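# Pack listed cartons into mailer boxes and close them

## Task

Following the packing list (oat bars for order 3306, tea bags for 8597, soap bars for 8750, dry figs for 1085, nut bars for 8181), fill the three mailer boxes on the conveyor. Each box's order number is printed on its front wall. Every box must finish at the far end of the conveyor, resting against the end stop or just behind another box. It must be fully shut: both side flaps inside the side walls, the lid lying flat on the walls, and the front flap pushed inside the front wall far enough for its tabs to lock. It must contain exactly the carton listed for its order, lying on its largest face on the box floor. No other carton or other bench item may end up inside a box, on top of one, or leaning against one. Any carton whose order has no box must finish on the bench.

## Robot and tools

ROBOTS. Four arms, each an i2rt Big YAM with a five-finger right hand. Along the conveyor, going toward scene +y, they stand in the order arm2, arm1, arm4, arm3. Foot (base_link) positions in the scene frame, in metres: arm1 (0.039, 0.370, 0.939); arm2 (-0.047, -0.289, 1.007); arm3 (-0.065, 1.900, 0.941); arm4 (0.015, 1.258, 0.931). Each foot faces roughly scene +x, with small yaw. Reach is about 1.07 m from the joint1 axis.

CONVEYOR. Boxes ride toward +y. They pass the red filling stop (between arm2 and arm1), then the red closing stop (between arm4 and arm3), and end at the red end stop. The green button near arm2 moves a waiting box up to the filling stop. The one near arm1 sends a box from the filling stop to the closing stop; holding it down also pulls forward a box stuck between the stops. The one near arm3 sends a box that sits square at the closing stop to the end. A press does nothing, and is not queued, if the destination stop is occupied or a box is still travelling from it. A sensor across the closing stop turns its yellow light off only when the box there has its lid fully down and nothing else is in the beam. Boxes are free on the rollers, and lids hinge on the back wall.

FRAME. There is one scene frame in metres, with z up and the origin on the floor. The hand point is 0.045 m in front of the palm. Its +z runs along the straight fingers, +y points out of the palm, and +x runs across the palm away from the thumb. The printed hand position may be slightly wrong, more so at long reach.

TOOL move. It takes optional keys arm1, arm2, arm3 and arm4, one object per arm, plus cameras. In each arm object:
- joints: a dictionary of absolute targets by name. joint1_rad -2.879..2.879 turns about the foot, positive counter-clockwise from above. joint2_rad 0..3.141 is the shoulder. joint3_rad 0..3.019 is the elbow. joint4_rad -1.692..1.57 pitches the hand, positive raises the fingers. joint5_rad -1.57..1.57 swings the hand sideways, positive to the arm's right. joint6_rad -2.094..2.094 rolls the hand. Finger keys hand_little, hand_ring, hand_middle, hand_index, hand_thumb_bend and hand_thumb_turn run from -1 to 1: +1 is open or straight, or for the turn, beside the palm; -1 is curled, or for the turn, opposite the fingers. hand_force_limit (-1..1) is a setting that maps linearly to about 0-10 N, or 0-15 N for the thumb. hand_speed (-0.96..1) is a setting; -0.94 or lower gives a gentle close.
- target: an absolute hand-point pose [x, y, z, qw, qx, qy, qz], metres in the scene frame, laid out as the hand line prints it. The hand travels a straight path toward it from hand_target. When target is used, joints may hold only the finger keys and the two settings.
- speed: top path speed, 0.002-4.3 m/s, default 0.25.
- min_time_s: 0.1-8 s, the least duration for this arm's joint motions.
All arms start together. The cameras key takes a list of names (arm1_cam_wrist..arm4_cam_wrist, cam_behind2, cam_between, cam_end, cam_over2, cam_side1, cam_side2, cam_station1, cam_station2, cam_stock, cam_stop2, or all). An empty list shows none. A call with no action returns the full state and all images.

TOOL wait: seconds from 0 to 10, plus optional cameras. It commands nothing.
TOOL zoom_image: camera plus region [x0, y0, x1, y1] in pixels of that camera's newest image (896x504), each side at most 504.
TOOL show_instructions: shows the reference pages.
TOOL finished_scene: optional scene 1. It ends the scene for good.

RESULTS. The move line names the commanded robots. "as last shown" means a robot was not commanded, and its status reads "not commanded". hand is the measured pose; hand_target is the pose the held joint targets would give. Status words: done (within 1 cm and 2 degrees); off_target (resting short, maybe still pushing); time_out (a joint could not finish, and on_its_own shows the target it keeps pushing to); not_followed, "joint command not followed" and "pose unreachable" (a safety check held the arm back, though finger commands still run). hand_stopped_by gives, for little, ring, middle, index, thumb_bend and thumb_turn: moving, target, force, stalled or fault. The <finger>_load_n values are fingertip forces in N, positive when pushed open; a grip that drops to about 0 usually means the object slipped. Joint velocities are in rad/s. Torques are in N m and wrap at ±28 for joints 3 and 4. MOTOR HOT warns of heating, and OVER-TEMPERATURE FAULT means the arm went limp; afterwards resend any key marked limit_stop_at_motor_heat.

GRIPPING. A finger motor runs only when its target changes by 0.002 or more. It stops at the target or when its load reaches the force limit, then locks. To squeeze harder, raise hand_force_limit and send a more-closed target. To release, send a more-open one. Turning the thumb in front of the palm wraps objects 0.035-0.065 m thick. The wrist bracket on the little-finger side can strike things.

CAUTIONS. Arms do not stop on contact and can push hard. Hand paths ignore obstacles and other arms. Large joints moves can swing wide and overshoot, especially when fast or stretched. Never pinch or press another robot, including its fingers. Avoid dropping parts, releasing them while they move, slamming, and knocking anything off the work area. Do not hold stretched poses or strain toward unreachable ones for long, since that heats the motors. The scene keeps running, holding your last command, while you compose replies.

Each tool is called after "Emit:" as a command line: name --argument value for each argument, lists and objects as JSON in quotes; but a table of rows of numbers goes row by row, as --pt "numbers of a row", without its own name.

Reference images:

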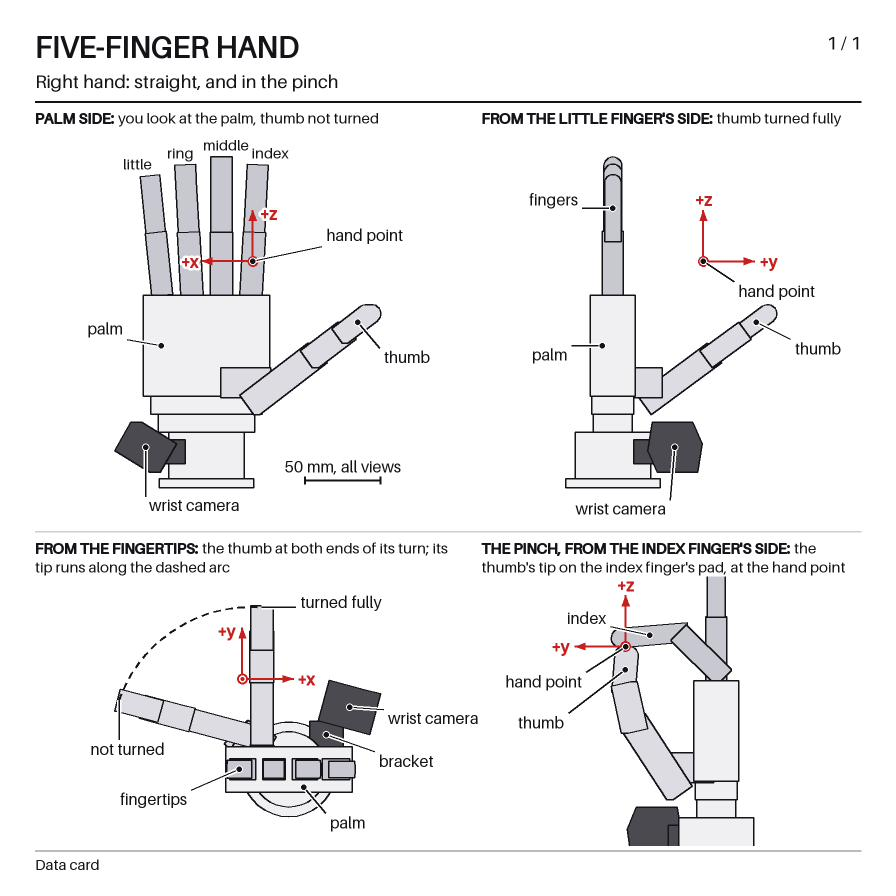

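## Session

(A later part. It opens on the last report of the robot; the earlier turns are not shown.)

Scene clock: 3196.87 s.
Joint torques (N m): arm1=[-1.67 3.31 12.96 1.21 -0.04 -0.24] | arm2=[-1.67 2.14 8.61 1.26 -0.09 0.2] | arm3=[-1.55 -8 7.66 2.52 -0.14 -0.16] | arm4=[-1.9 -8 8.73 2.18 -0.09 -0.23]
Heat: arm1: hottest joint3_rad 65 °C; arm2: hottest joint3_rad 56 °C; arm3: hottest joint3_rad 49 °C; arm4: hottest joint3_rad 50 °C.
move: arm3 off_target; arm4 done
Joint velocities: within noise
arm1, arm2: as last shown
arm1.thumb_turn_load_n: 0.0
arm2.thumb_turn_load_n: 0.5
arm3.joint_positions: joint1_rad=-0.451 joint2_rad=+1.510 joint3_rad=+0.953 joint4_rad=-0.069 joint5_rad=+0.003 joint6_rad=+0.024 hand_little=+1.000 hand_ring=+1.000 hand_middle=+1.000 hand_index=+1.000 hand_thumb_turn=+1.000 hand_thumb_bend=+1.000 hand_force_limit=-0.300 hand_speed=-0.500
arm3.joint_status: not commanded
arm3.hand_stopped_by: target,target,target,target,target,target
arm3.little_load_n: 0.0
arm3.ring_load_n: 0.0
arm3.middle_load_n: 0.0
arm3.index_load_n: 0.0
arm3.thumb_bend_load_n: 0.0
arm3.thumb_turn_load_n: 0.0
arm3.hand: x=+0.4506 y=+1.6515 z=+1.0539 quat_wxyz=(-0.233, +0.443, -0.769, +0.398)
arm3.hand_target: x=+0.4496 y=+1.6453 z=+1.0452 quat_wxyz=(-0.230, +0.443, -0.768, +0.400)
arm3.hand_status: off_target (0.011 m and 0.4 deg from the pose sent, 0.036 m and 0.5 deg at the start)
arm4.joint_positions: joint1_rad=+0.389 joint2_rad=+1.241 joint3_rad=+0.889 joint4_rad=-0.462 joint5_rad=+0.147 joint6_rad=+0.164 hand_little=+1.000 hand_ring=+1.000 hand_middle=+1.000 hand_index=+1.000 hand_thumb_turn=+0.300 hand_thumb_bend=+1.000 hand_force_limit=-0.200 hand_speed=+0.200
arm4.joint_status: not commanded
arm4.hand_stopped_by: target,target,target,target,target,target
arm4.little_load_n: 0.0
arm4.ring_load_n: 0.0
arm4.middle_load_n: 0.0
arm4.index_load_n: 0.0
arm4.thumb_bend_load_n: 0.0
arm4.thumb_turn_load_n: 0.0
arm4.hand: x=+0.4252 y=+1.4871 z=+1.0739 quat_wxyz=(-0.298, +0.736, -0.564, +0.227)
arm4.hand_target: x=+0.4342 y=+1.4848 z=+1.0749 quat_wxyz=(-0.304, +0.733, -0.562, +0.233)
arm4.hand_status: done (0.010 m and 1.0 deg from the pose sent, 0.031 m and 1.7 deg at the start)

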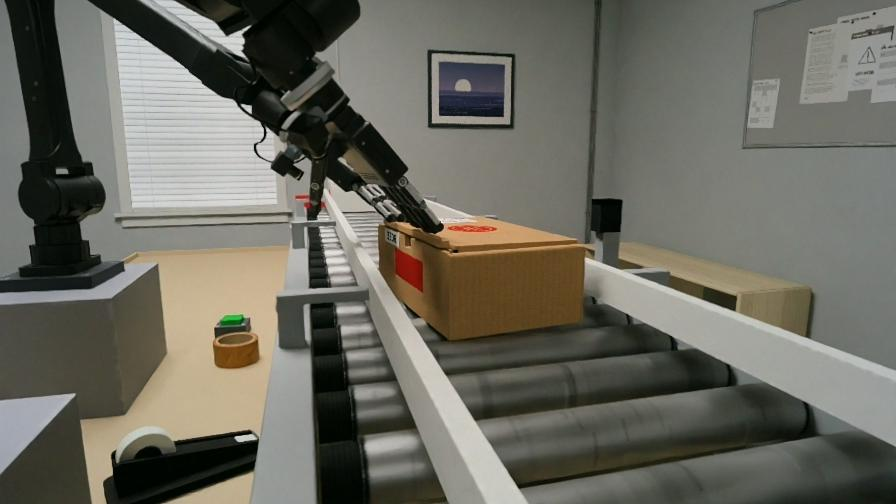

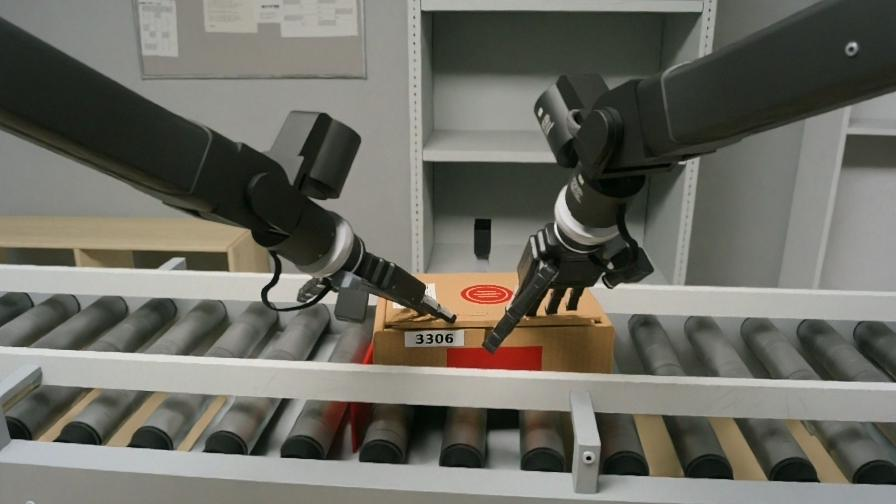

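Emit:
move --arm4 '{"target": [0.435, 1.485, 1.035, 0.3036, -0.7329, 0.5624, -0.233], "speed": 0.06}' --arm3 '{"target": [0.45, 1.645, 1.01, 0.2309, -0.4435, 0.7681, -0.3999], "speed": 0.05}'

Emit:
move --cameras '["cam_side2", "cam_station2"]' --arm4 '{"target": [0.435, 1.485, 0.995, 0.3036, -0.7329, 0.5624, -0.233], "speed": 0.06}' --arm3 '{"target": [0.45, 1.645, 0.98, 0.2309, -0.4435, 0.7681, -0.3999], "speed": 0.05}'

Emit:
zoom_image --camera "cam_side2" --region '[330, 80, 580, 280]'

Emit:
zoom_image --camera "cam_station2" --region '[340, 200, 640, 400]'

Scene clock: 3202.80 s.
Joint torques (N m): arm1=[-1.79 3.31 12.96 1.2 -0.04 -0.24] | arm2=[-1.67 2.2 8.61 1.28 -0.09 0.19] | arm3=[-1.49 -6.3 6.54 1.94 -0.17 -0.16] | arm4=[-1.79 -5.25 7.3 1.96 -0.08 -0.21]
Heat: arm1: hottest joint3_rad 65 °C; arm2: hottest joint3_rad 56 °C; arm3: hottest joint3_rad 49 °C; arm4: hottest joint3_rad 50 °C.
move: arm3 off_target; arm4 off_target
Joint velocities: within noise
arm1, arm2: as last shown
arm1.little_load_n: 0.5
arm2.thumb_turn_load_n: 0.0
arm3.joint_positions: joint1_rad=-0.451 joint2_rad=+1.538 joint3_rad=+0.917 joint4_rad=+0.048 joint5_rad=+0.002 joint6_rad=+0.011 hand_little=+1.000 hand_ring=+1.000 hand_middle=+1.000 hand_index=+1.000 hand_thumb_turn=+1.000 hand_thumb_bend=+1.000 hand_force_limit=-0.300 hand_speed=-0.500
arm3.joint_status: not commanded
arm3.hand_stopped_by: target,target,target,target,target,target
arm3.little_load_n: 0.0
arm3.ring_load_n: 0.0
arm3.middle_load_n: 0.0
arm3.index_load_n: 0.0
arm3.thumb_bend_load_n: 0.0
arm3.thumb_turn_load_n: -0.5
arm3.hand: x=+0.4572 y=+1.6472 z=+1.0424 quat_wxyz=(-0.244, +0.442, -0.755, +0.419)
arm3.hand_target: x=+0.4477 y=+1.6460 z=+1.0108 quat_wxyz=(-0.229, +0.448, -0.766, +0.401)
arm3.hand_status: off_target (0.033 m and 3.0 deg from the pose sent, 0.044 m and 0.4 deg at the start)
arm4.joint_positions: joint1_rad=+0.389 joint2_rad=+1.254 joint3_rad=+0.835 joint4_rad=-0.339 joint5_rad=+0.155 joint6_rad=+0.164 hand_little=+1.000 hand_ring=+1.000 hand_middle=+1.000 hand_index=+1.000 hand_thumb_turn=+0.300 hand_thumb_bend=+1.000 hand_force_limit=-0.200 hand_speed=+0.200
arm4.joint_status: not commanded
arm4.hand_stopped_by: target,target,target,target,target,target
arm4.little_load_n: 0.0
arm4.ring_load_n: 0.0
arm4.middle_load_n: 0.0
arm4.index_load_n: 0.0
arm4.thumb_bend_load_n: 0.0
arm4.thumb_turn_load_n: 0.0
arm4.hand: x=+0.4333 y=+1.4896 z=+1.0599 quat_wxyz=(-0.320, +0.725, -0.560, +0.241)
arm4.hand_target: x=+0.4340 y=+1.4832 z=+1.0360 quat_wxyz=(-0.302, +0.732, -0.563, +0.236)
arm4.hand_status: off_target (0.025 m and 2.3 deg from the pose sent, 0.040 m and 1.0 deg at the start)
pictures: none

Scene clock: 3204.10 s.
Joint torques (N m): arm1=[-1.73 3.31 12.96 1.2 -0.04 -0.24] | arm2=[-1.61 2.14 8.62 1.26 -0.09 0.2] | arm3=[-1.44 -4.89 5.46 1.25 -0.1 -0.03] | arm4=[-1.61 -1.67 6.19 1.48 -0.38 -0.2]
Heat: arm1: hottest joint3_rad 65 °C; arm2: hottest joint3_rad 56 °C; arm3: hottest joint3_rad 49 °C; arm4: hottest joint3_rad 50 °C.
move: arm3 off_target; arm4 off_target
Joint velocities: within noise
arm1, arm2: as last shown
arm1.little_load_n: 0.0
arm2.thumb_bend_load_n: -0.5
arm2.thumb_turn_load_n: 0.5
arm3.joint_positions: joint1_rad=-0.451 joint2_rad=+1.564 joint3_rad=+0.894 joint4_rad=+0.152 joint5_rad=+0.011 joint6_rad=+0.011 hand_little=+1.000 hand_ring=+1.000 hand_middle=+1.000 hand_index=+1.000 hand_thumb_turn=+1.000 hand_thumb_bend=+1.000 hand_force_limit=-0.300 hand_speed=-0.500
arm3.joint_status: not commanded
arm3.hand_stopped_by: target,target,target,target,target,target
arm3.little_load_n: 0.0
arm3.ring_load_n: 0.0
arm3.middle_load_n: 0.5
arm3.index_load_n: 0.0
arm3.thumb_bend_load_n: 0.0
arm3.thumb_turn_load_n: 0.0
arm3.hand: x=+0.4646 y=+1.6410 z=+1.0368 quat_wxyz=(-0.253, +0.433, -0.744, +0.442)
arm3.hand_target: x=+0.4458 y=+1.6457 z=+0.9841 quat_wxyz=(-0.228, +0.441, -0.769, +0.402)
arm3.hand_status: off_target (0.059 m and 6.2 deg from the pose sent, 0.063 m and 3.0 deg at the start)
arm4.joint_positions: joint1_rad=+0.376 joint2_rad=+1.257 joint3_rad=+0.782 joint4_rad=-0.207 joint5_rad=+0.161 joint6_rad=+0.164 hand_little=+1.000 hand_ring=+1.000 hand_middle=+1.000 hand_index=+1.000 hand_thumb_turn=+0.300 hand_thumb_bend=+1.000 hand_force_limit=-0.200 hand_speed=+0.200
arm4.joint_status: not commanded
arm4.hand_stopped_by: target,target,target,target,target,target
arm4.little_load_n: 0.0
arm4.ring_load_n: 0.0
arm4.middle_load_n: 0.0
arm4.index_load_n: 0.0
arm4.thumb_bend_load_n: 0.0
arm4.thumb_turn_load_n: 0.0
arm4.hand: x=+0.4445 y=+1.4865 z=+1.0531 quat_wxyz=(-0.348, +0.706, -0.559, +0.259)
arm4.hand_target: x=+0.4326 y=+1.4768 z=+1.0004 quat_wxyz=(-0.302, +0.728, -0.568, +0.237)
arm4.hand_status: off_target (0.059 m and 6.7 deg from the pose sent, 0.065 m and 2.3 deg at the start)

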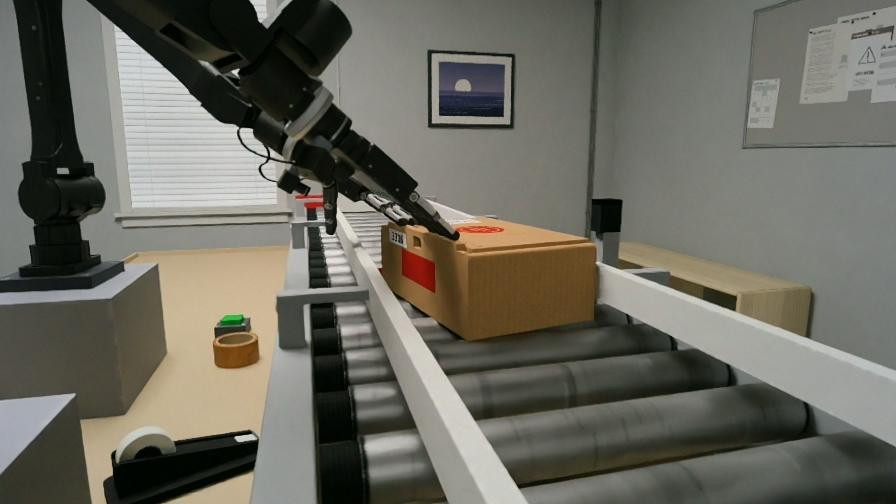

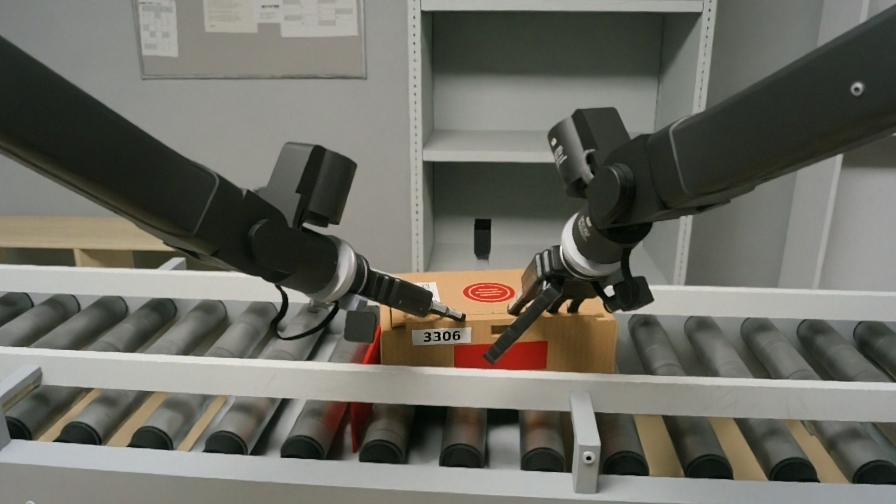

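Scaled by 2.016 from the camera's image (finer frame: 1280x720).

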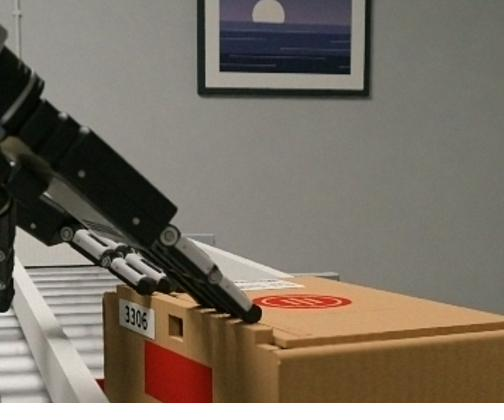

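Scaled by 1.680 from the camera's image (finer frame: 1280x720).

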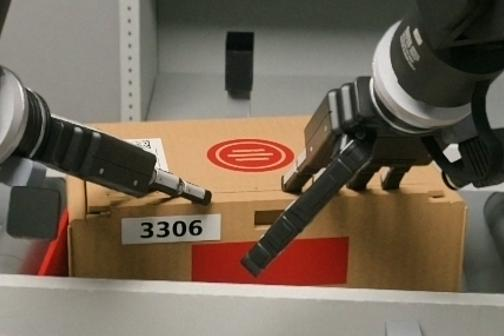

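Emit:
move --arm4 '{"target": [0.425, 1.47, 1.06, 0.3036, -0.7329, 0.5624, -0.233], "speed": 0.12}' --arm3 '{"target": [0.445, 1.655, 1.05, 0.2309, -0.4435, 0.7681, -0.3999], "speed": 0.12}'

Emit:
move --cameras '["cam_side2", "cam_station2", "cam_stop2", "cam_over2"]' --arm4 '{"target": [0.36, 1.44, 1.18, 0.3036, -0.7329, 0.5624, -0.233], "speed": 0.15}' --arm3 '{"target": [0.41, 1.67, 1.16, 0.2309, -0.4435, 0.7681, -0.3999], "speed": 0.15}'

Emit:
zoom_image --camera "cam_side2" --region '[330, 120, 630, 350]'

Emit:
zoom_image --camera "cam_station2" --region '[340, 200, 640, 400]'

Scene clock: 3212.80 s.
Joint torques (N m): arm1=[-1.73 3.31 12.97 1.21 -0.04 -0.24] | arm2=[-1.67 2.14 8.62 1.28 -0.09 0.2] | arm3=[-0.44 -8.76 9.76 0.38 -0.1 0.03] | arm4=[-1.67 -7.94 9.25 -0.13 -0.18 -0.31]
Heat: arm1: hottest joint3_rad 65 °C; arm2: hottest joint3_rad 56 °C; arm3: hottest joint3_rad 48 °C; arm4: hottest joint3_rad 49 °C.
move: arm3 done; arm4 off_target
Joint velocities: within noise
arm1, arm2: as last shown
arm2.thumb_bend_load_n: 0.0
arm2.thumb_turn_load_n: 0.0
arm3.joint_positions: joint1_rad=-0.451 joint2_rad=+1.496 joint3_rad=+0.907 joint4_rad=-0.018 joint5_rad=+0.014 joint6_rad=+0.011 hand_little=+1.000 hand_ring=+1.000 hand_middle=+1.000 hand_index=+1.000 hand_thumb_turn=+1.000 hand_thumb_bend=+1.000 hand_force_limit=-0.300 hand_speed=-0.500
arm3.joint_status: not commanded
arm3.hand_stopped_by: target,target,target,target,target,target
arm3.little_load_n: 0.0
arm3.ring_load_n: 0.5
arm3.middle_load_n: 0.0
arm3.index_load_n: 0.0
arm3.thumb_bend_load_n: -0.5
arm3.thumb_turn_load_n: 0.0
arm3.hand: x=+0.4421 y=+1.6529 z=+1.0470 quat_wxyz=(-0.231, +0.443, -0.764, +0.408)
arm3.hand_target: x=+0.4445 y=+1.6544 z=+1.0498 quat_wxyz=(-0.230, +0.443, -0.768, +0.401)
arm3.hand_status: done (0.005 m and 1.1 deg from the pose sent, 0.027 m and 6.2 deg at the start)
arm4.joint_positions: joint1_rad=+0.371 joint2_rad=+1.220 joint3_rad=+0.817 joint4_rad=-0.360 joint5_rad=+0.122 joint6_rad=+0.155 hand_little=+1.000 hand_ring=+1.000 hand_middle=+1.000 hand_index=+1.000 hand_thumb_turn=+0.300 hand_thumb_bend=+1.000 hand_force_limit=-0.200 hand_speed=+0.200
arm4.joint_status: not commanded
arm4.hand_stopped_by: target,target,target,target,target,target
arm4.little_load_n: 0.0
arm4.ring_load_n: 0.0
arm4.middle_load_n: 0.5
arm4.index_load_n: -0.5
arm4.thumb_bend_load_n: 0.0
arm4.thumb_turn_load_n: 0.0
arm4.hand: x=+0.4237 y=+1.4815 z=+1.0623 quat_wxyz=(-0.322, +0.728, -0.559, +0.231)
arm4.hand_target: x=+0.4221 y=+1.4755 z=+1.0605 quat_wxyz=(-0.307, +0.736, -0.558, +0.228)
arm4.hand_status: off_target (0.012 m and 2.2 deg from the pose sent, 0.026 m and 6.7 deg at the start)
pictures: none

Scene clock: 3214.53 s.
Joint torques (N m): arm1=[-1.67 3.31 12.96 1.2 -0.04 -0.24] | arm2=[-1.67 2.2 8.59 1.28 -0.09 0.2] | arm3=[-1.26 -7.65 13.26 1.05 -0.21 -0.04] | arm4=[-1.9 -5.54 12.52 0.81 0.11 -0.24]
Heat: arm1: hottest joint3_rad 65 °C; arm2: hottest joint3_rad 56 °C; arm3: hottest joint3_rad 48 °C; arm4: hottest joint3_rad 49 °C.
move: arm3 off_target; arm4 off_target
Joint velocities: within noise
arm1, arm2: as last shown
arm2.thumb_turn_load_n: 0.5
arm3.joint_positions: joint1_rad=-0.452 joint2_rad=+1.286 joint3_rad=+0.973 joint4_rad=-0.354 joint5_rad=+0.005 joint6_rad=+0.011 hand_little=+1.000 hand_ring=+1.000 hand_middle=+1.000 hand_index=+1.000 hand_thumb_turn=+1.000 hand_thumb_bend=+1.000 hand_force_limit=-0.300 hand_speed=-0.500
arm3.joint_status: not commanded
arm3.hand_stopped_by: target,target,target,target,target,target
arm3.little_load_n: 0.0
arm3.ring_load_n: 0.0
arm3.middle_load_n: 0.0
arm3.index_load_n: 0.0
arm3.thumb_bend_load_n: 0.0
arm3.thumb_turn_load_n: 0.0
arm3.hand: x=+0.4005 y=+1.6781 z=+1.1301 quat_wxyz=(-0.221, +0.451, -0.775, +0.384)
arm3.hand_target: x=+0.4101 y=+1.6698 z=+1.1601 quat_wxyz=(-0.231, +0.444, -0.768, +0.400)
arm3.hand_status: off_target (0.032 m and 2.5 deg from the pose sent, 0.119 m and 1.1 deg at the start)
arm4.joint_positions: joint1_rad=+0.371 joint2_rad=+0.956 joint3_rad=+0.909 joint4_rad=-0.792 joint5_rad=+0.126 joint6_rad=+0.149 hand_little=+1.000 hand_ring=+1.000 hand_middle=+1.000 hand_index=+1.000 hand_thumb_turn=+0.300 hand_thumb_bend=+1.000 hand_force_limit=-0.200 hand_speed=+0.200
arm4.joint_status: not commanded
arm4.hand_stopped_by: target,target,target,target,target,target
arm4.little_load_n: 0.0
arm4.ring_load_n: 0.0
arm4.middle_load_n: 0.0
arm4.index_load_n: 0.0
arm4.thumb_bend_load_n: 0.0
arm4.thumb_turn_load_n: 0.0
arm4.hand: x=+0.3489 y=+1.4433 z=+1.1524 quat_wxyz=(-0.289, +0.742, -0.564, +0.218)
arm4.hand_target: x=+0.3598 y=+1.4413 z=+1.1793 quat_wxyz=(-0.303, +0.734, -0.561, +0.232)
arm4.hand_status: off_target (0.030 m and 2.6 deg from the pose sent, 0.140 m and 2.2 deg at the start)
pictures: cam_over2, cam_side2, cam_station2, cam_stop2

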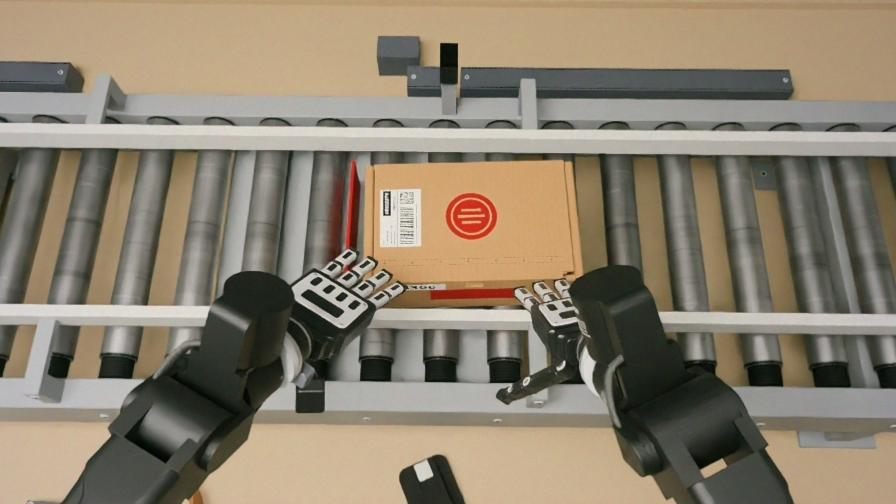

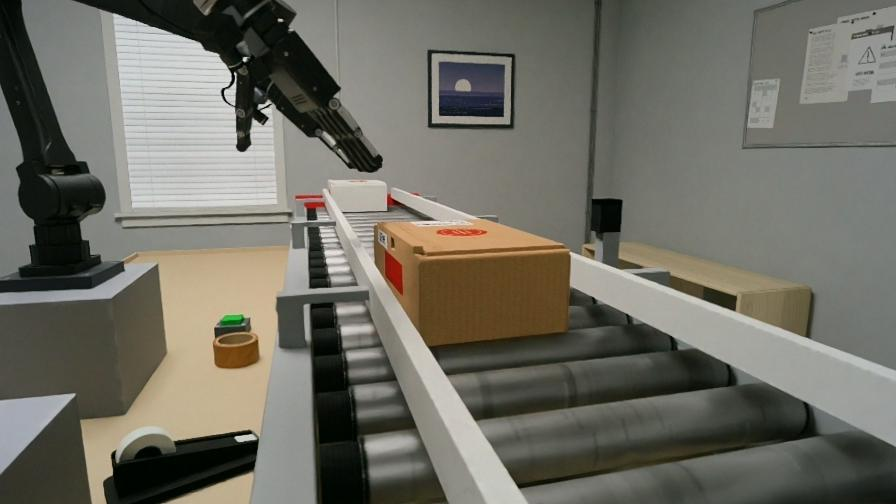

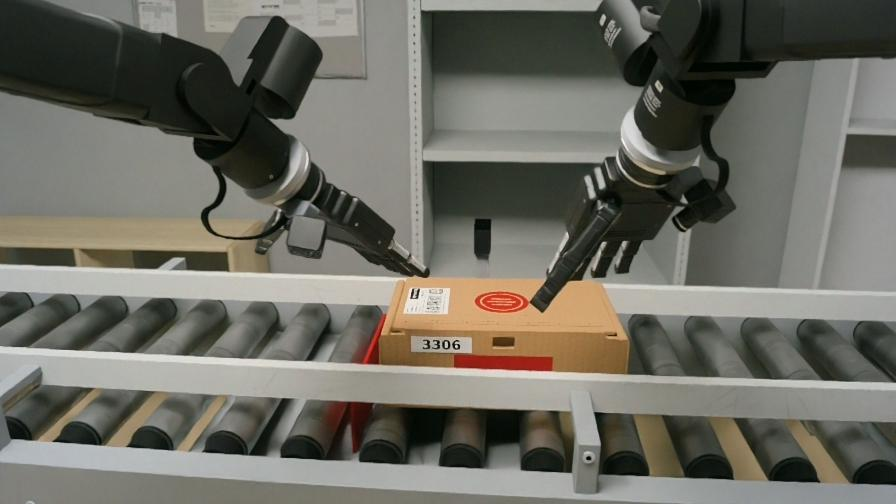

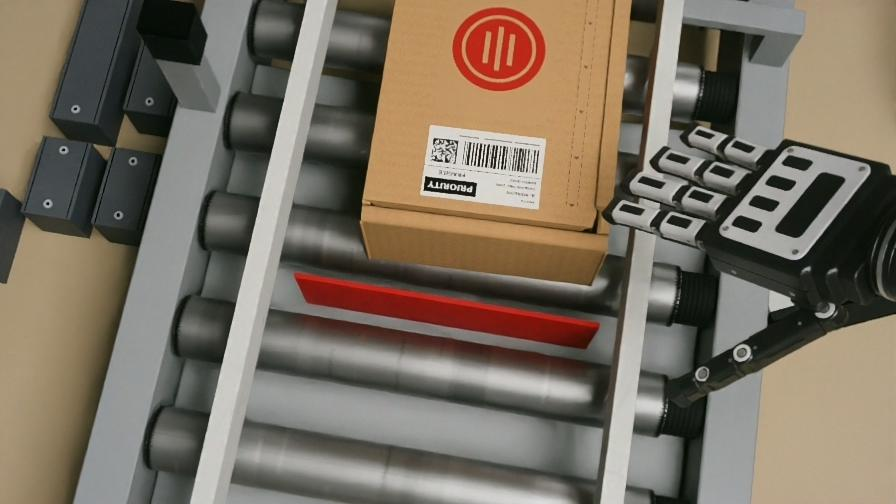

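Scaled by 1.680 from the camera's image (finer frame: 1280x720).

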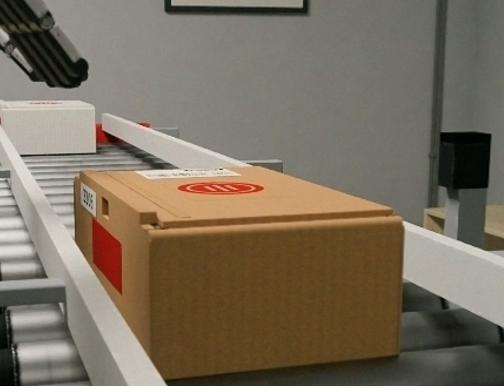

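Scaled by 1.680 from the camera's image (finer frame: 1280x720).

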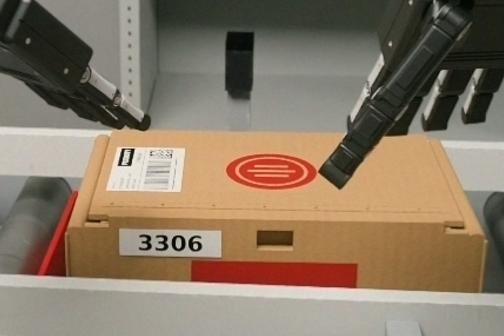

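Emit:
move --arm4 '{"target": [0.36, 1.25, 1.2, 0.3036, -0.7329, 0.5624, -0.233], "speed": 0.3, "joints": {"hand_thumb_turn": -1}}' --arm3 '{"target": [0.25, 1.9, 1.2, -0.0318, 0.9572, -0.131, 0.2562], "speed": 0.3}'

Emit:
move --arm4 '{"target": [0.4, 1.18, 1.2, -0.0468, 0.8402, 0.0735, 0.5353], "speed": 0.3}' --arm3 '{"target": [0.14, 2.07, 0.95, -0.0318, 0.9572, -0.131, 0.2562], "speed": 0.3}'

Emit:
move --cameras '["cam_over2", "cam_station2"]' --arm4 '{"target": [0.515, 1.19, 1.095, -0.0468, 0.8402, 0.0735, 0.5353], "speed": 0.15}'

Scene clock: 3227.30 s.
Joint torques (N m): arm1=[-1.73 3.31 12.96 1.2 -0.04 -0.24] | arm2=[-1.73 2.08 8.61 1.25 -0.08 0.2] | arm3=[0.03 -3.14 13.6 0.53 0.17 -0.2] | arm4=[-1.9 -3.66 12.75 0.59 -0.44 -0.3]
Heat: arm1: hottest joint3_rad 65 °C; arm2: hottest joint3_rad 56 °C; arm3: hottest joint3_rad 50 °C; arm4: hottest joint3_rad 51 °C.
move: arm3 off_target; arm4 off_target
Joint velocities: within noise
arm1, arm2: as last shown
arm2.middle_load_n: -0.5
arm2.thumb_turn_load_n: 0.0
arm3.joint_positions: joint1_rad=+0.212 joint2_rad=+0.932 joint3_rad=+0.973 joint4_rad=-1.153 joint5_rad=+0.068 joint6_rad=-1.135 hand_little=+1.000 hand_ring=+1.000 hand_middle=+1.000 hand_index=+1.000 hand_thumb_turn=+1.000 hand_thumb_bend=+1.000 hand_force_limit=-0.300 hand_speed=-0.500
arm3.joint_status: not commanded
arm3.hand_stopped_by: target,target,target,target,target,target
arm3.little_load_n: 0.0
arm3.ring_load_n: 0.0
arm3.middle_load_n: 0.0
arm3.index_load_n: 0.0
arm3.thumb_bend_load_n: 0.0
arm3.thumb_turn_load_n: 0.0
arm3.hand: x=+0.2395 y=+1.8968 z=+1.1729 quat_wxyz=(-0.028, +0.962, -0.141, +0.231)
arm3.hand_target: x=+0.2482 y=+1.8996 z=+1.2019 quat_wxyz=(-0.033, +0.957, -0.132, +0.257)
arm3.hand_status: off_target (0.029 m and 3.2 deg from the pose sent, 0.277 m and 100.6 deg at the start)
arm4.joint_positions: joint1_rad=-0.321 joint2_rad=+0.898 joint3_rad=+0.936 joint4_rad=-0.925 joint5_rad=-0.344 joint6_rad=-0.342 hand_little=+1.000 hand_ring=+1.000 hand_middle=+1.000 hand_index=+1.000 hand_thumb_turn=-1.000 hand_thumb_bend=+1.000 hand_force_limit=-0.200 hand_speed=+0.200
arm4.joint_status: all done
arm4.hand_stopped_by: target,target,target,target,target,target
arm4.little_load_n: 0.0
arm4.ring_load_n: 0.0
arm4.middle_load_n: 0.0
arm4.index_load_n: 0.0
arm4.thumb_bend_load_n: 0.0
arm4.thumb_turn_load_n: 0.0
arm4.hand: x=+0.3521 y=+1.2571 z=+1.1757 quat_wxyz=(-0.299, +0.732, -0.573, +0.214)
arm4.hand_target: x=+0.3614 y=+1.2504 z=+1.1995 quat_wxyz=(-0.305, +0.730, -0.567, +0.232)
arm4.hand_status: off_target (0.027 m and 2.6 deg from the pose sent, 0.199 m and 2.6 deg at the start)
pictures: none

Scene clock: 3230.97 s.
Joint torques (N m): arm1=[-1.73 3.31 12.97 1.2 -0.04 -0.24] | arm2=[-1.67 2.2 8.58 1.26 -0.09 0.2] | arm3=[0.09 -2.49 6.61 1.36 0.47 0.04] | arm4=[-1.85 -2.78 9.61 2.62 -0.37 -0.28]
Heat: arm1: hottest joint3_rad 65 °C; arm2: hottest joint3_rad 56 °C; arm3: hottest joint3_rad 50 °C; arm4: hottest joint3_rad 51 °C.
move: arm3 off_target; arm4 off_target
Joint velocities: within noise
arm1.joint_positions: joint1_rad=+0.332 joint2_rad=+0.564 joint3_rad=+1.375 joint4_rad=-1.366 joint5_rad=+0.004 joint6_rad=-0.964 hand_little=+1.000 hand_ring=+1.000 hand_middle=+1.000 hand_index=+1.000 hand_thumb_turn=+1.000 hand_thumb_bend=+1.000 hand_force_limit=+0.000 hand_speed=-0.800
arm1.joint_status: not commanded
arm1.hand_stopped_by: target,target,target,target,target,target
arm1.little_load_n: 0.0
arm1.ring_load_n: 0.0
arm1.middle_load_n: 0.0
arm1.index_load_n: 0.0
arm1.thumb_bend_load_n: 0.0
arm1.thumb_turn_load_n: 0.0
arm1.hand: x=+0.2246 y=+0.4262 z=+1.4170 quat_wxyz=(-0.242, +0.868, -0.069, +0.428)
arm1.hand_target: x=+0.2222 y=+0.4210 z=+1.4371 quat_wxyz=(-0.242, +0.861, -0.067, +0.443)
arm1.hand_status: not commanded
arm2: as last shown
arm2.middle_load_n: 0.0
arm2.thumb_turn_load_n: 0.5
arm3.joint_positions: joint1_rad=+1.019 joint2_rad=+1.153 joint3_rad=+0.512 joint4_rad=-0.633 joint5_rad=+0.424 joint6_rad=-0.415 hand_little=+1.000 hand_ring=+1.000 hand_middle=+1.000 hand_index=+1.000 hand_thumb_turn=+1.000 hand_thumb_bend=+1.000 hand_force_limit=-0.300 hand_speed=-0.500
arm3.joint_status: not commanded
arm3.hand_stopped_by: target,target,target,target,target,target
arm3.little_load_n: 0.0
arm3.ring_load_n: 0.0
arm3.middle_load_n: 0.0
arm3.index_load_n: 0.0
arm3.thumb_bend_load_n: 0.0
arm3.thumb_turn_load_n: 0.0
arm3.hand: x=+0.1378 y=+2.0588 z=+0.9549 quat_wxyz=(-0.017, +0.959, -0.122, +0.256)
arm3.hand_target: x=+0.1383 y=+2.0626 z=+0.9522 quat_wxyz=(-0.022, +0.957, -0.124, +0.260)
arm3.hand_status: off_target (0.012 m and 2.0 deg from the pose sent, 0.299 m and 3.2 deg at the start)
arm4.joint_positions: joint1_rad=-0.304 joint2_rad=+0.698 joint3_rad=+0.648 joint4_rad=-0.459 joint5_rad=-0.356 joint6_rad=-1.725 hand_little=+1.000 hand_ring=+1.000 hand_middle=+1.000 hand_index=+1.000 hand_thumb_turn=-1.000 hand_thumb_bend=+1.000 hand_force_limit=-0.200 hand_speed=+0.200
arm4.joint_status: not commanded
arm4.hand_stopped_by: target,target,target,target,target,target
arm4.little_load_n: 0.0
arm4.ring_load_n: 0.0
arm4.middle_load_n: 0.0
arm4.index_load_n: 0.0
arm4.thumb_bend_load_n: 0.0
arm4.thumb_turn_load_n: 0.0
arm4.hand: x=+0.3978 y=+1.1855 z=+1.1840 quat_wxyz=(-0.058, +0.851, +0.068, +0.518)
arm4.hand_target: x=+0.4012 y=+1.1799 z=+1.1977 quat_wxyz=(-0.048, +0.840, +0.073, +0.535)
arm4.hand_status: off_target (0.017 m and 2.7 deg from the pose sent, 0.094 m and 90.9 deg at the start)
pictures: none

Scene clock: 3232.77 s.
Joint torques (N m): arm1=[-1.73 3.31 12.97 1.21 -0.04 -0.24] | arm2=[-1.67 2.2 8.58 1.26 -0.08 0.2] | arm3=[0.09 -2.49 6.64 1.37 0.47 0.04] | arm4=[-0.09 -6.65 9.59 2.78 -0.04 0.01]
Heat: arm1: hottest joint3_rad 65 °C; arm2: hottest joint3_rad 56 °C; arm3: hottest joint3_rad 49 °C; arm4: hottest joint3_rad 51 °C.
move: arm4 off_target
Joint velocities: within noise
arm1, arm3: as last shown
arm2.joint_positions: joint1_rad=+0.331 joint2_rad=+0.608 joint3_rad=+1.351 joint4_rad=-1.325 joint5_rad=-0.101 joint6_rad=-1.001 hand_little=+1.000 hand_ring=+1.000 hand_middle=+1.000 hand_index=+1.000 hand_thumb_turn=-1.000 hand_thumb_bend=+1.000 hand_force_limit=-0.300 hand_speed=-0.850
arm2.joint_status: not commanded
arm2.hand_stopped_by: target,target,target,target,target,target
arm2.little_load_n: 0.0
arm2.ring_load_n: 0.0
arm2.middle_load_n: 0.0
arm2.index_load_n: 0.0
arm2.thumb_bend_load_n: 0.0
arm2.thumb_turn_load_n: 0.0
arm2.hand: x=+0.1762 y=-0.2476 z=+1.4704 quat_wxyz=(-0.231, +0.872, -0.116, +0.416)
arm2.hand_target: x=+0.1713 y=-0.2494 z=+1.4815 quat_wxyz=(-0.235, +0.868, -0.124, +0.419)
arm2.hand_status: not commanded
arm3.hand_target: x=+0.1383 y=+2.0625 z=+0.9522 quat_wxyz=(-0.022, +0.957, -0.124, +0.260)
arm4.joint_positions: joint1_rad=-0.235 joint2_rad=+1.166 joint3_rad=+0.596 joint4_rad=+0.069 joint5_rad=-0.264 joint6_rad=-1.704 hand_little=+1.000 hand_ring=+1.000 hand_middle=+1.000 hand_index=+1.000 hand_thumb_turn=-1.000 hand_thumb_bend=+1.000 hand_force_limit=-0.200 hand_speed=+0.200
arm4.joint_status: not commanded
arm4.hand_stopped_by: target,target,target,target,target,target
arm4.little_load_n: 0.0
arm4.ring_load_n: 0.0
arm4.middle_load_n: 0.0
arm4.index_load_n: 0.0
arm4.thumb_bend_load_n: 0.0
arm4.thumb_turn_load_n: 0.5
arm4.hand: x=+0.4986 y=+1.1795 z=+1.0772 quat_wxyz=(-0.042, +0.853, +0.066, +0.516)
arm4.hand_target: x=+0.5111 y=+1.1839 z=+1.0941 quat_wxyz=(-0.042, +0.841, +0.068, +0.535)
arm4.hand_status: off_target (0.026 m and 2.8 deg from the pose sent, 0.147 m and 2.7 deg at the start)

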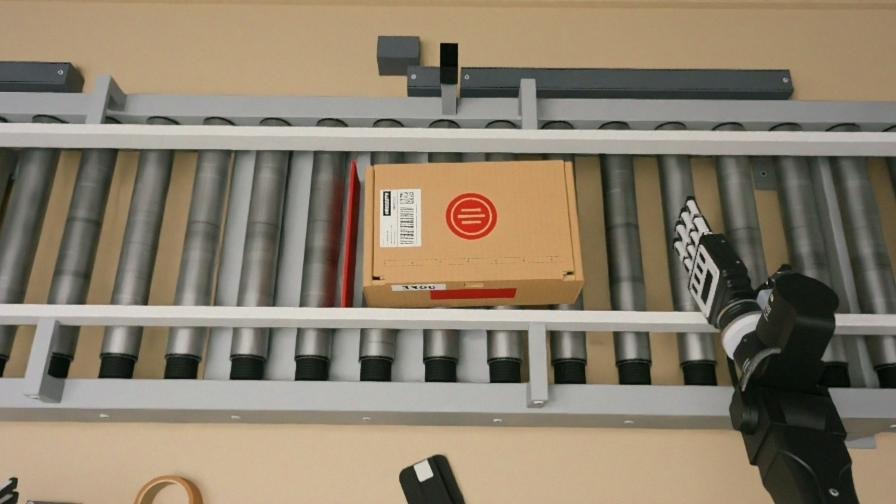

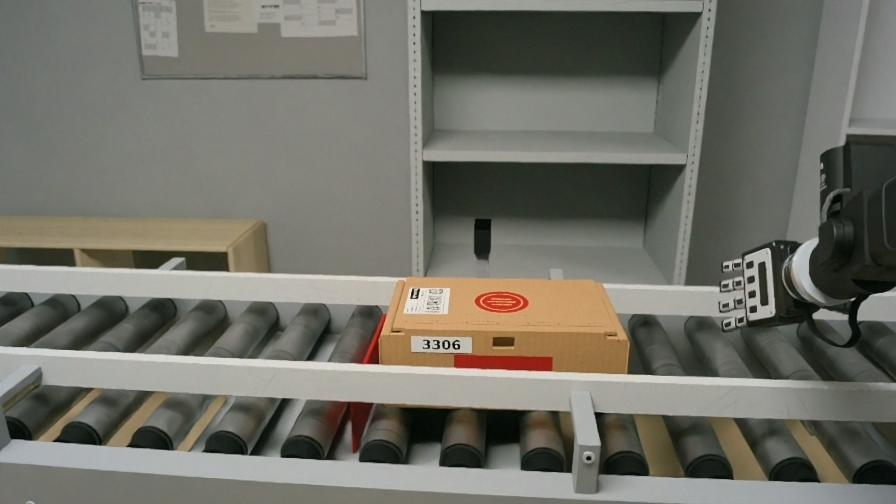

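Emit:
move --arm4 '{"target": [0.53, 1.3, 1.09, -0.0468, 0.8402, 0.0735, 0.5353], "speed": 0.12}'

Emit:
move --cameras '["cam_over2", "cam_stop2", "cam_station2"]' --arm4 '{"target": [0.535, 1.36, 1.09, -0.0468, 0.8402, 0.0735, 0.5353], "speed": 0.06}'

Emit:
zoom_image --camera "cam_over2" --region '[330, 130, 630, 330]'

Scene clock: 3240.83 s.
Joint torques (N m): arm1=[-1.73 3.31 12.96 1.2 -0.04 -0.24] | arm2=[-1.73 2.14 8.61 1.26 -0.09 0.2] | arm3=[0.09 -2.49 6.63 1.37 0.47 0.04] | arm4=[-0.21 -6.12 11.17 2.7 0.11 0.02]
Heat: arm1: hottest joint3_rad 65 °C; arm2: hottest joint3_rad 56 °C; arm3: hottest joint3_rad 49 °C; arm4: hottest joint3_rad 51 °C.
move: arm4 off_target
Joint velocities: within noise
arm1, arm2, arm3: as last shown
arm1.index_load_n: -0.5
arm1.thumb_bend_load_n: -0.5
arm4.joint_positions: joint1_rad=+0.106 joint2_rad=+1.234 joint3_rad=+0.613 joint4_rad=+0.117 joint5_rad=+0.010 joint6_rad=-1.572 hand_little=+1.000 hand_ring=+1.000 hand_middle=+1.000 hand_index=+1.000 hand_thumb_turn=-1.000 hand_thumb_bend=+1.000 hand_force_limit=-0.200 hand_speed=+0.200
arm4.joint_status: not commanded
arm4.hand_stopped_by: target,target,target,target,target,target
arm4.little_load_n: 0.0
arm4.ring_load_n: 0.0
arm4.middle_load_n: 0.0
arm4.index_load_n: 0.0
arm4.thumb_bend_load_n: 0.0
arm4.thumb_turn_load_n: 0.0
arm4.hand: x=+0.5085 y=+1.2953 z=+1.0629 quat_wxyz=(-0.044, +0.857, +0.086, +0.506)
arm4.hand_target: x=+0.5290 y=+1.3047 z=+1.0906 quat_wxyz=(-0.052, +0.839, +0.082, +0.535)
arm4.hand_status: off_target (0.035 m and 4.1 deg from the pose sent, 0.125 m and 2.8 deg at the start)
pictures: none

Scene clock: 3242.33 s.
Joint torques (N m): arm1=[-1.79 3.25 12.97 1.2 -0.04 -0.24] | arm2=[-1.73 2.2 8.59 1.28 -0.09 0.2] | arm3=[0.03 -2.49 6.64 1.37 0.47 0.04] | arm4=[0.56 -7.71 11.29 2.69 -0.09 0.06]
Heat: arm1: hottest joint3_rad 65 °C; arm2: hottest joint3_rad 56 °C; arm3: hottest joint3_rad 49 °C; arm4: hottest joint3_rad 51 °C.
move: arm4 off_target
Joint velocities: within noise
arm1, arm2, arm3: as last shown
arm1.index_load_n: 0.0
arm1.thumb_bend_load_n: 0.0
arm4.joint_positions: joint1_rad=+0.236 joint2_rad=+1.291 joint3_rad=+0.662 joint4_rad=+0.117 joint5_rad=+0.184 joint6_rad=-1.518 hand_little=+1.000 hand_ring=+1.000 hand_middle=+1.000 hand_index=+1.000 hand_thumb_turn=-1.000 hand_thumb_bend=+1.000 hand_force_limit=-0.200 hand_speed=+0.200
arm4.joint_status: not commanded
arm4.hand_stopped_by: target,target,target,target,target,target
arm4.little_load_n: 0.0
arm4.ring_load_n: 0.0
arm4.middle_load_n: -1.0
arm4.index_load_n: 0.0
arm4.thumb_bend_load_n: 0.0
arm4.thumb_turn_load_n: 0.0
arm4.hand: x=+0.5148 y=+1.3319 z=+1.0652 quat_wxyz=(-0.016, +0.857, +0.075, +0.509)
arm4.hand_target: x=+0.5341 y=+1.3524 z=+1.0918 quat_wxyz=(-0.035, +0.840, +0.074, +0.537)
arm4.hand_status: off_target (0.043 m and 5.0 deg from the pose sent, 0.075 m and 4.1 deg at the start)
pictures: cam_over2, cam_station2, cam_stop2

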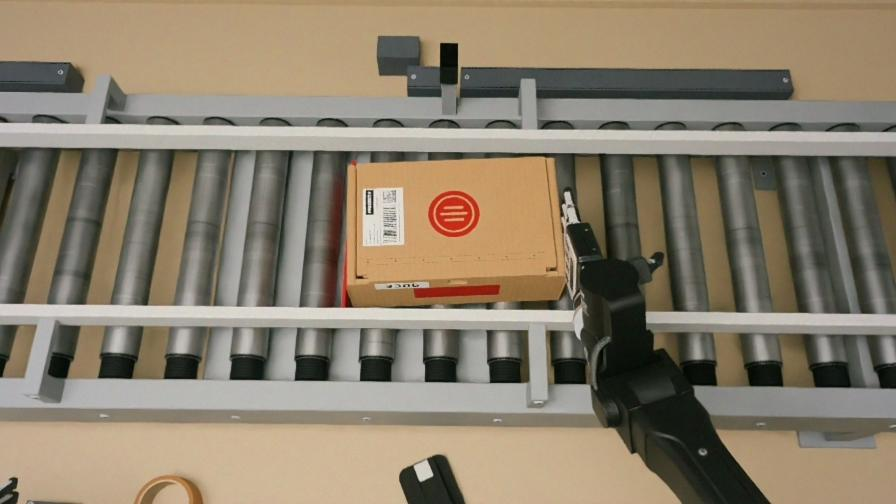

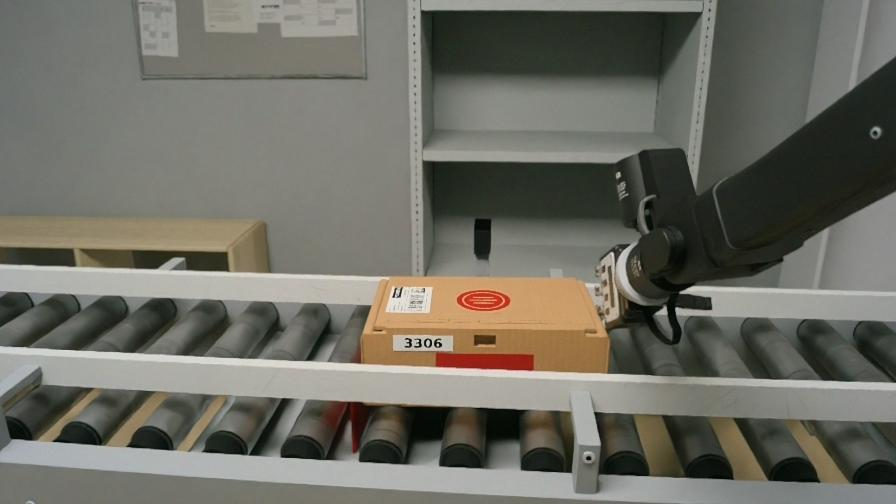

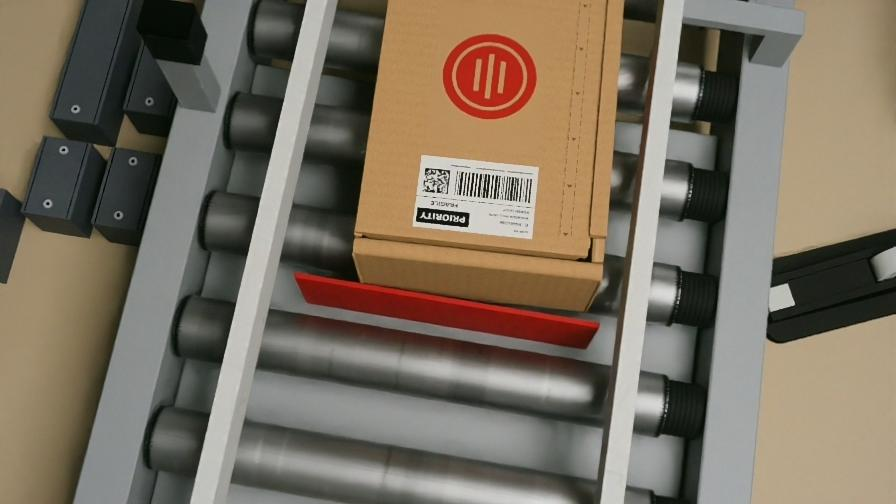

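Scaled by 1.680 from the camera's image (finer frame: 1280x720).

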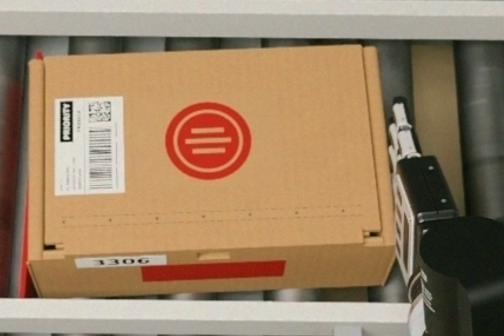

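Emit:
move --cameras '["cam_over2", "cam_stop2", "cam_station2"]' --arm4 '{"target": [0.525, 1.39, 1.09, -0.0468, 0.8402, 0.0735, 0.5353], "speed": 0.06}'

Emit:
zoom_image --camera "cam_over2" --region '[330, 130, 630, 330]'

Emit:
zoom_image --camera "cam_stop2" --region '[280, 150, 680, 400]'

Scene clock: 3251.47 s.
Joint torques (N m): arm1=[-1.73 3.31 12.97 1.21 -0.04 -0.24] | arm2=[-1.73 2.14 8.61 1.25 -0.09 0.2] | arm3=[0.03 -2.49 6.63 1.37 0.47 0.04] | arm4=[3.19 -7.59 11.63 2.19 -0.96 0.38]
Heat: arm1: hottest joint3_rad 66 °C; arm2: hottest joint3_rad 56 °C; arm3: hottest joint3_rad 48 °C; arm4: hottest joint3_rad 51 °C.
move: arm4 off_target
Joint velocities: within noise
arm1, arm2, arm3: as last shown
arm2.thumb_turn_load_n: 0.5
arm4.joint_positions: joint1_rad=+0.288 joint2_rad=+1.292 joint3_rad=+0.662 joint4_rad=+0.117 joint5_rad=+0.270 joint6_rad=-1.497 hand_little=+1.000 hand_ring=+1.000 hand_middle=+1.000 hand_index=+1.000 hand_thumb_turn=-1.000 hand_thumb_bend=+1.000 hand_force_limit=-0.200 hand_speed=+0.200
arm4.joint_status: not commanded
arm4.hand_stopped_by: target,target,target,target,target,target
arm4.little_load_n: 0.0
arm4.ring_load_n: 0.0
arm4.middle_load_n: -2.0
arm4.index_load_n: -2.5
arm4.thumb_bend_load_n: 0.0
arm4.thumb_turn_load_n: 0.0
arm4.hand: x=+0.5083 y=+1.3415 z=+1.0675 quat_wxyz=(+0.002, +0.856, +0.066, +0.513)
arm4.hand_target: x=+0.5220 y=+1.3879 z=+1.0904 quat_wxyz=(-0.046, +0.841, +0.074, +0.535)
arm4.hand_status: off_target (0.056 m and 6.4 deg from the pose sent, 0.064 m and 5.0 deg at the start)
pictures: cam_over2, cam_station2, cam_stop2

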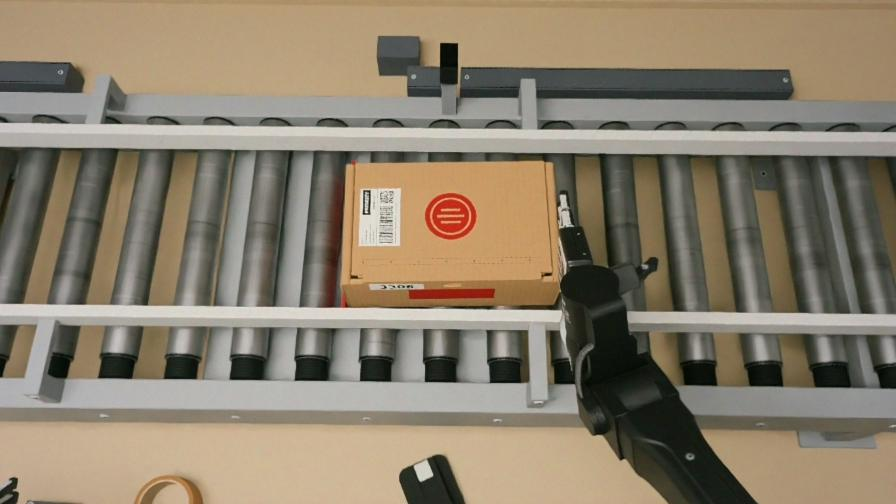

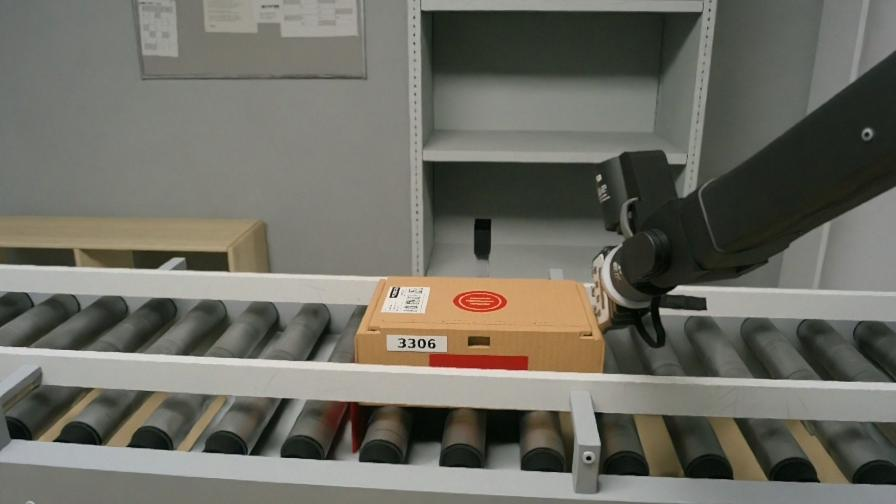

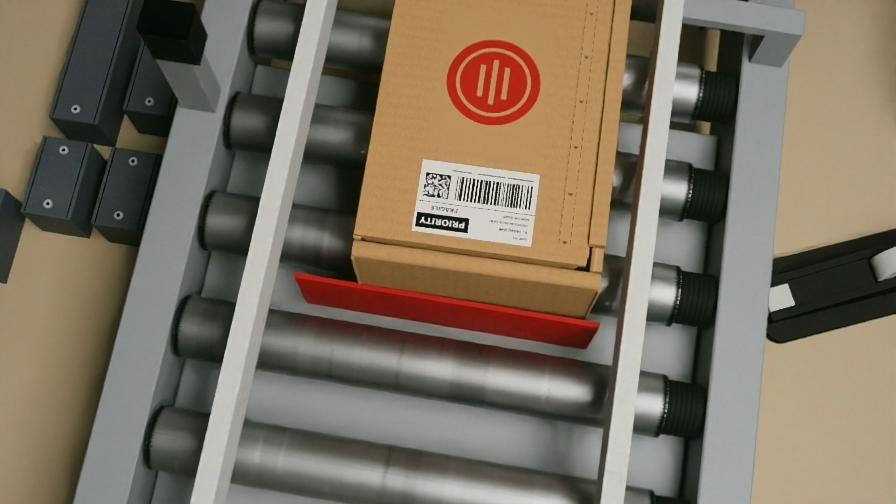

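Scaled by 1.680 from the camera's image (finer frame: 1280x720).

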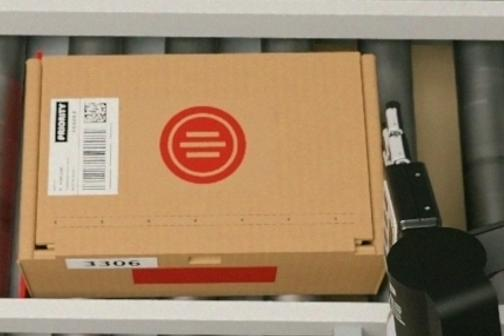

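Scaled by 1.260 from the camera's image (finer frame: 1280x720).

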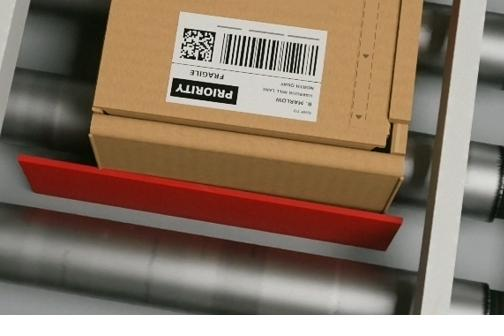

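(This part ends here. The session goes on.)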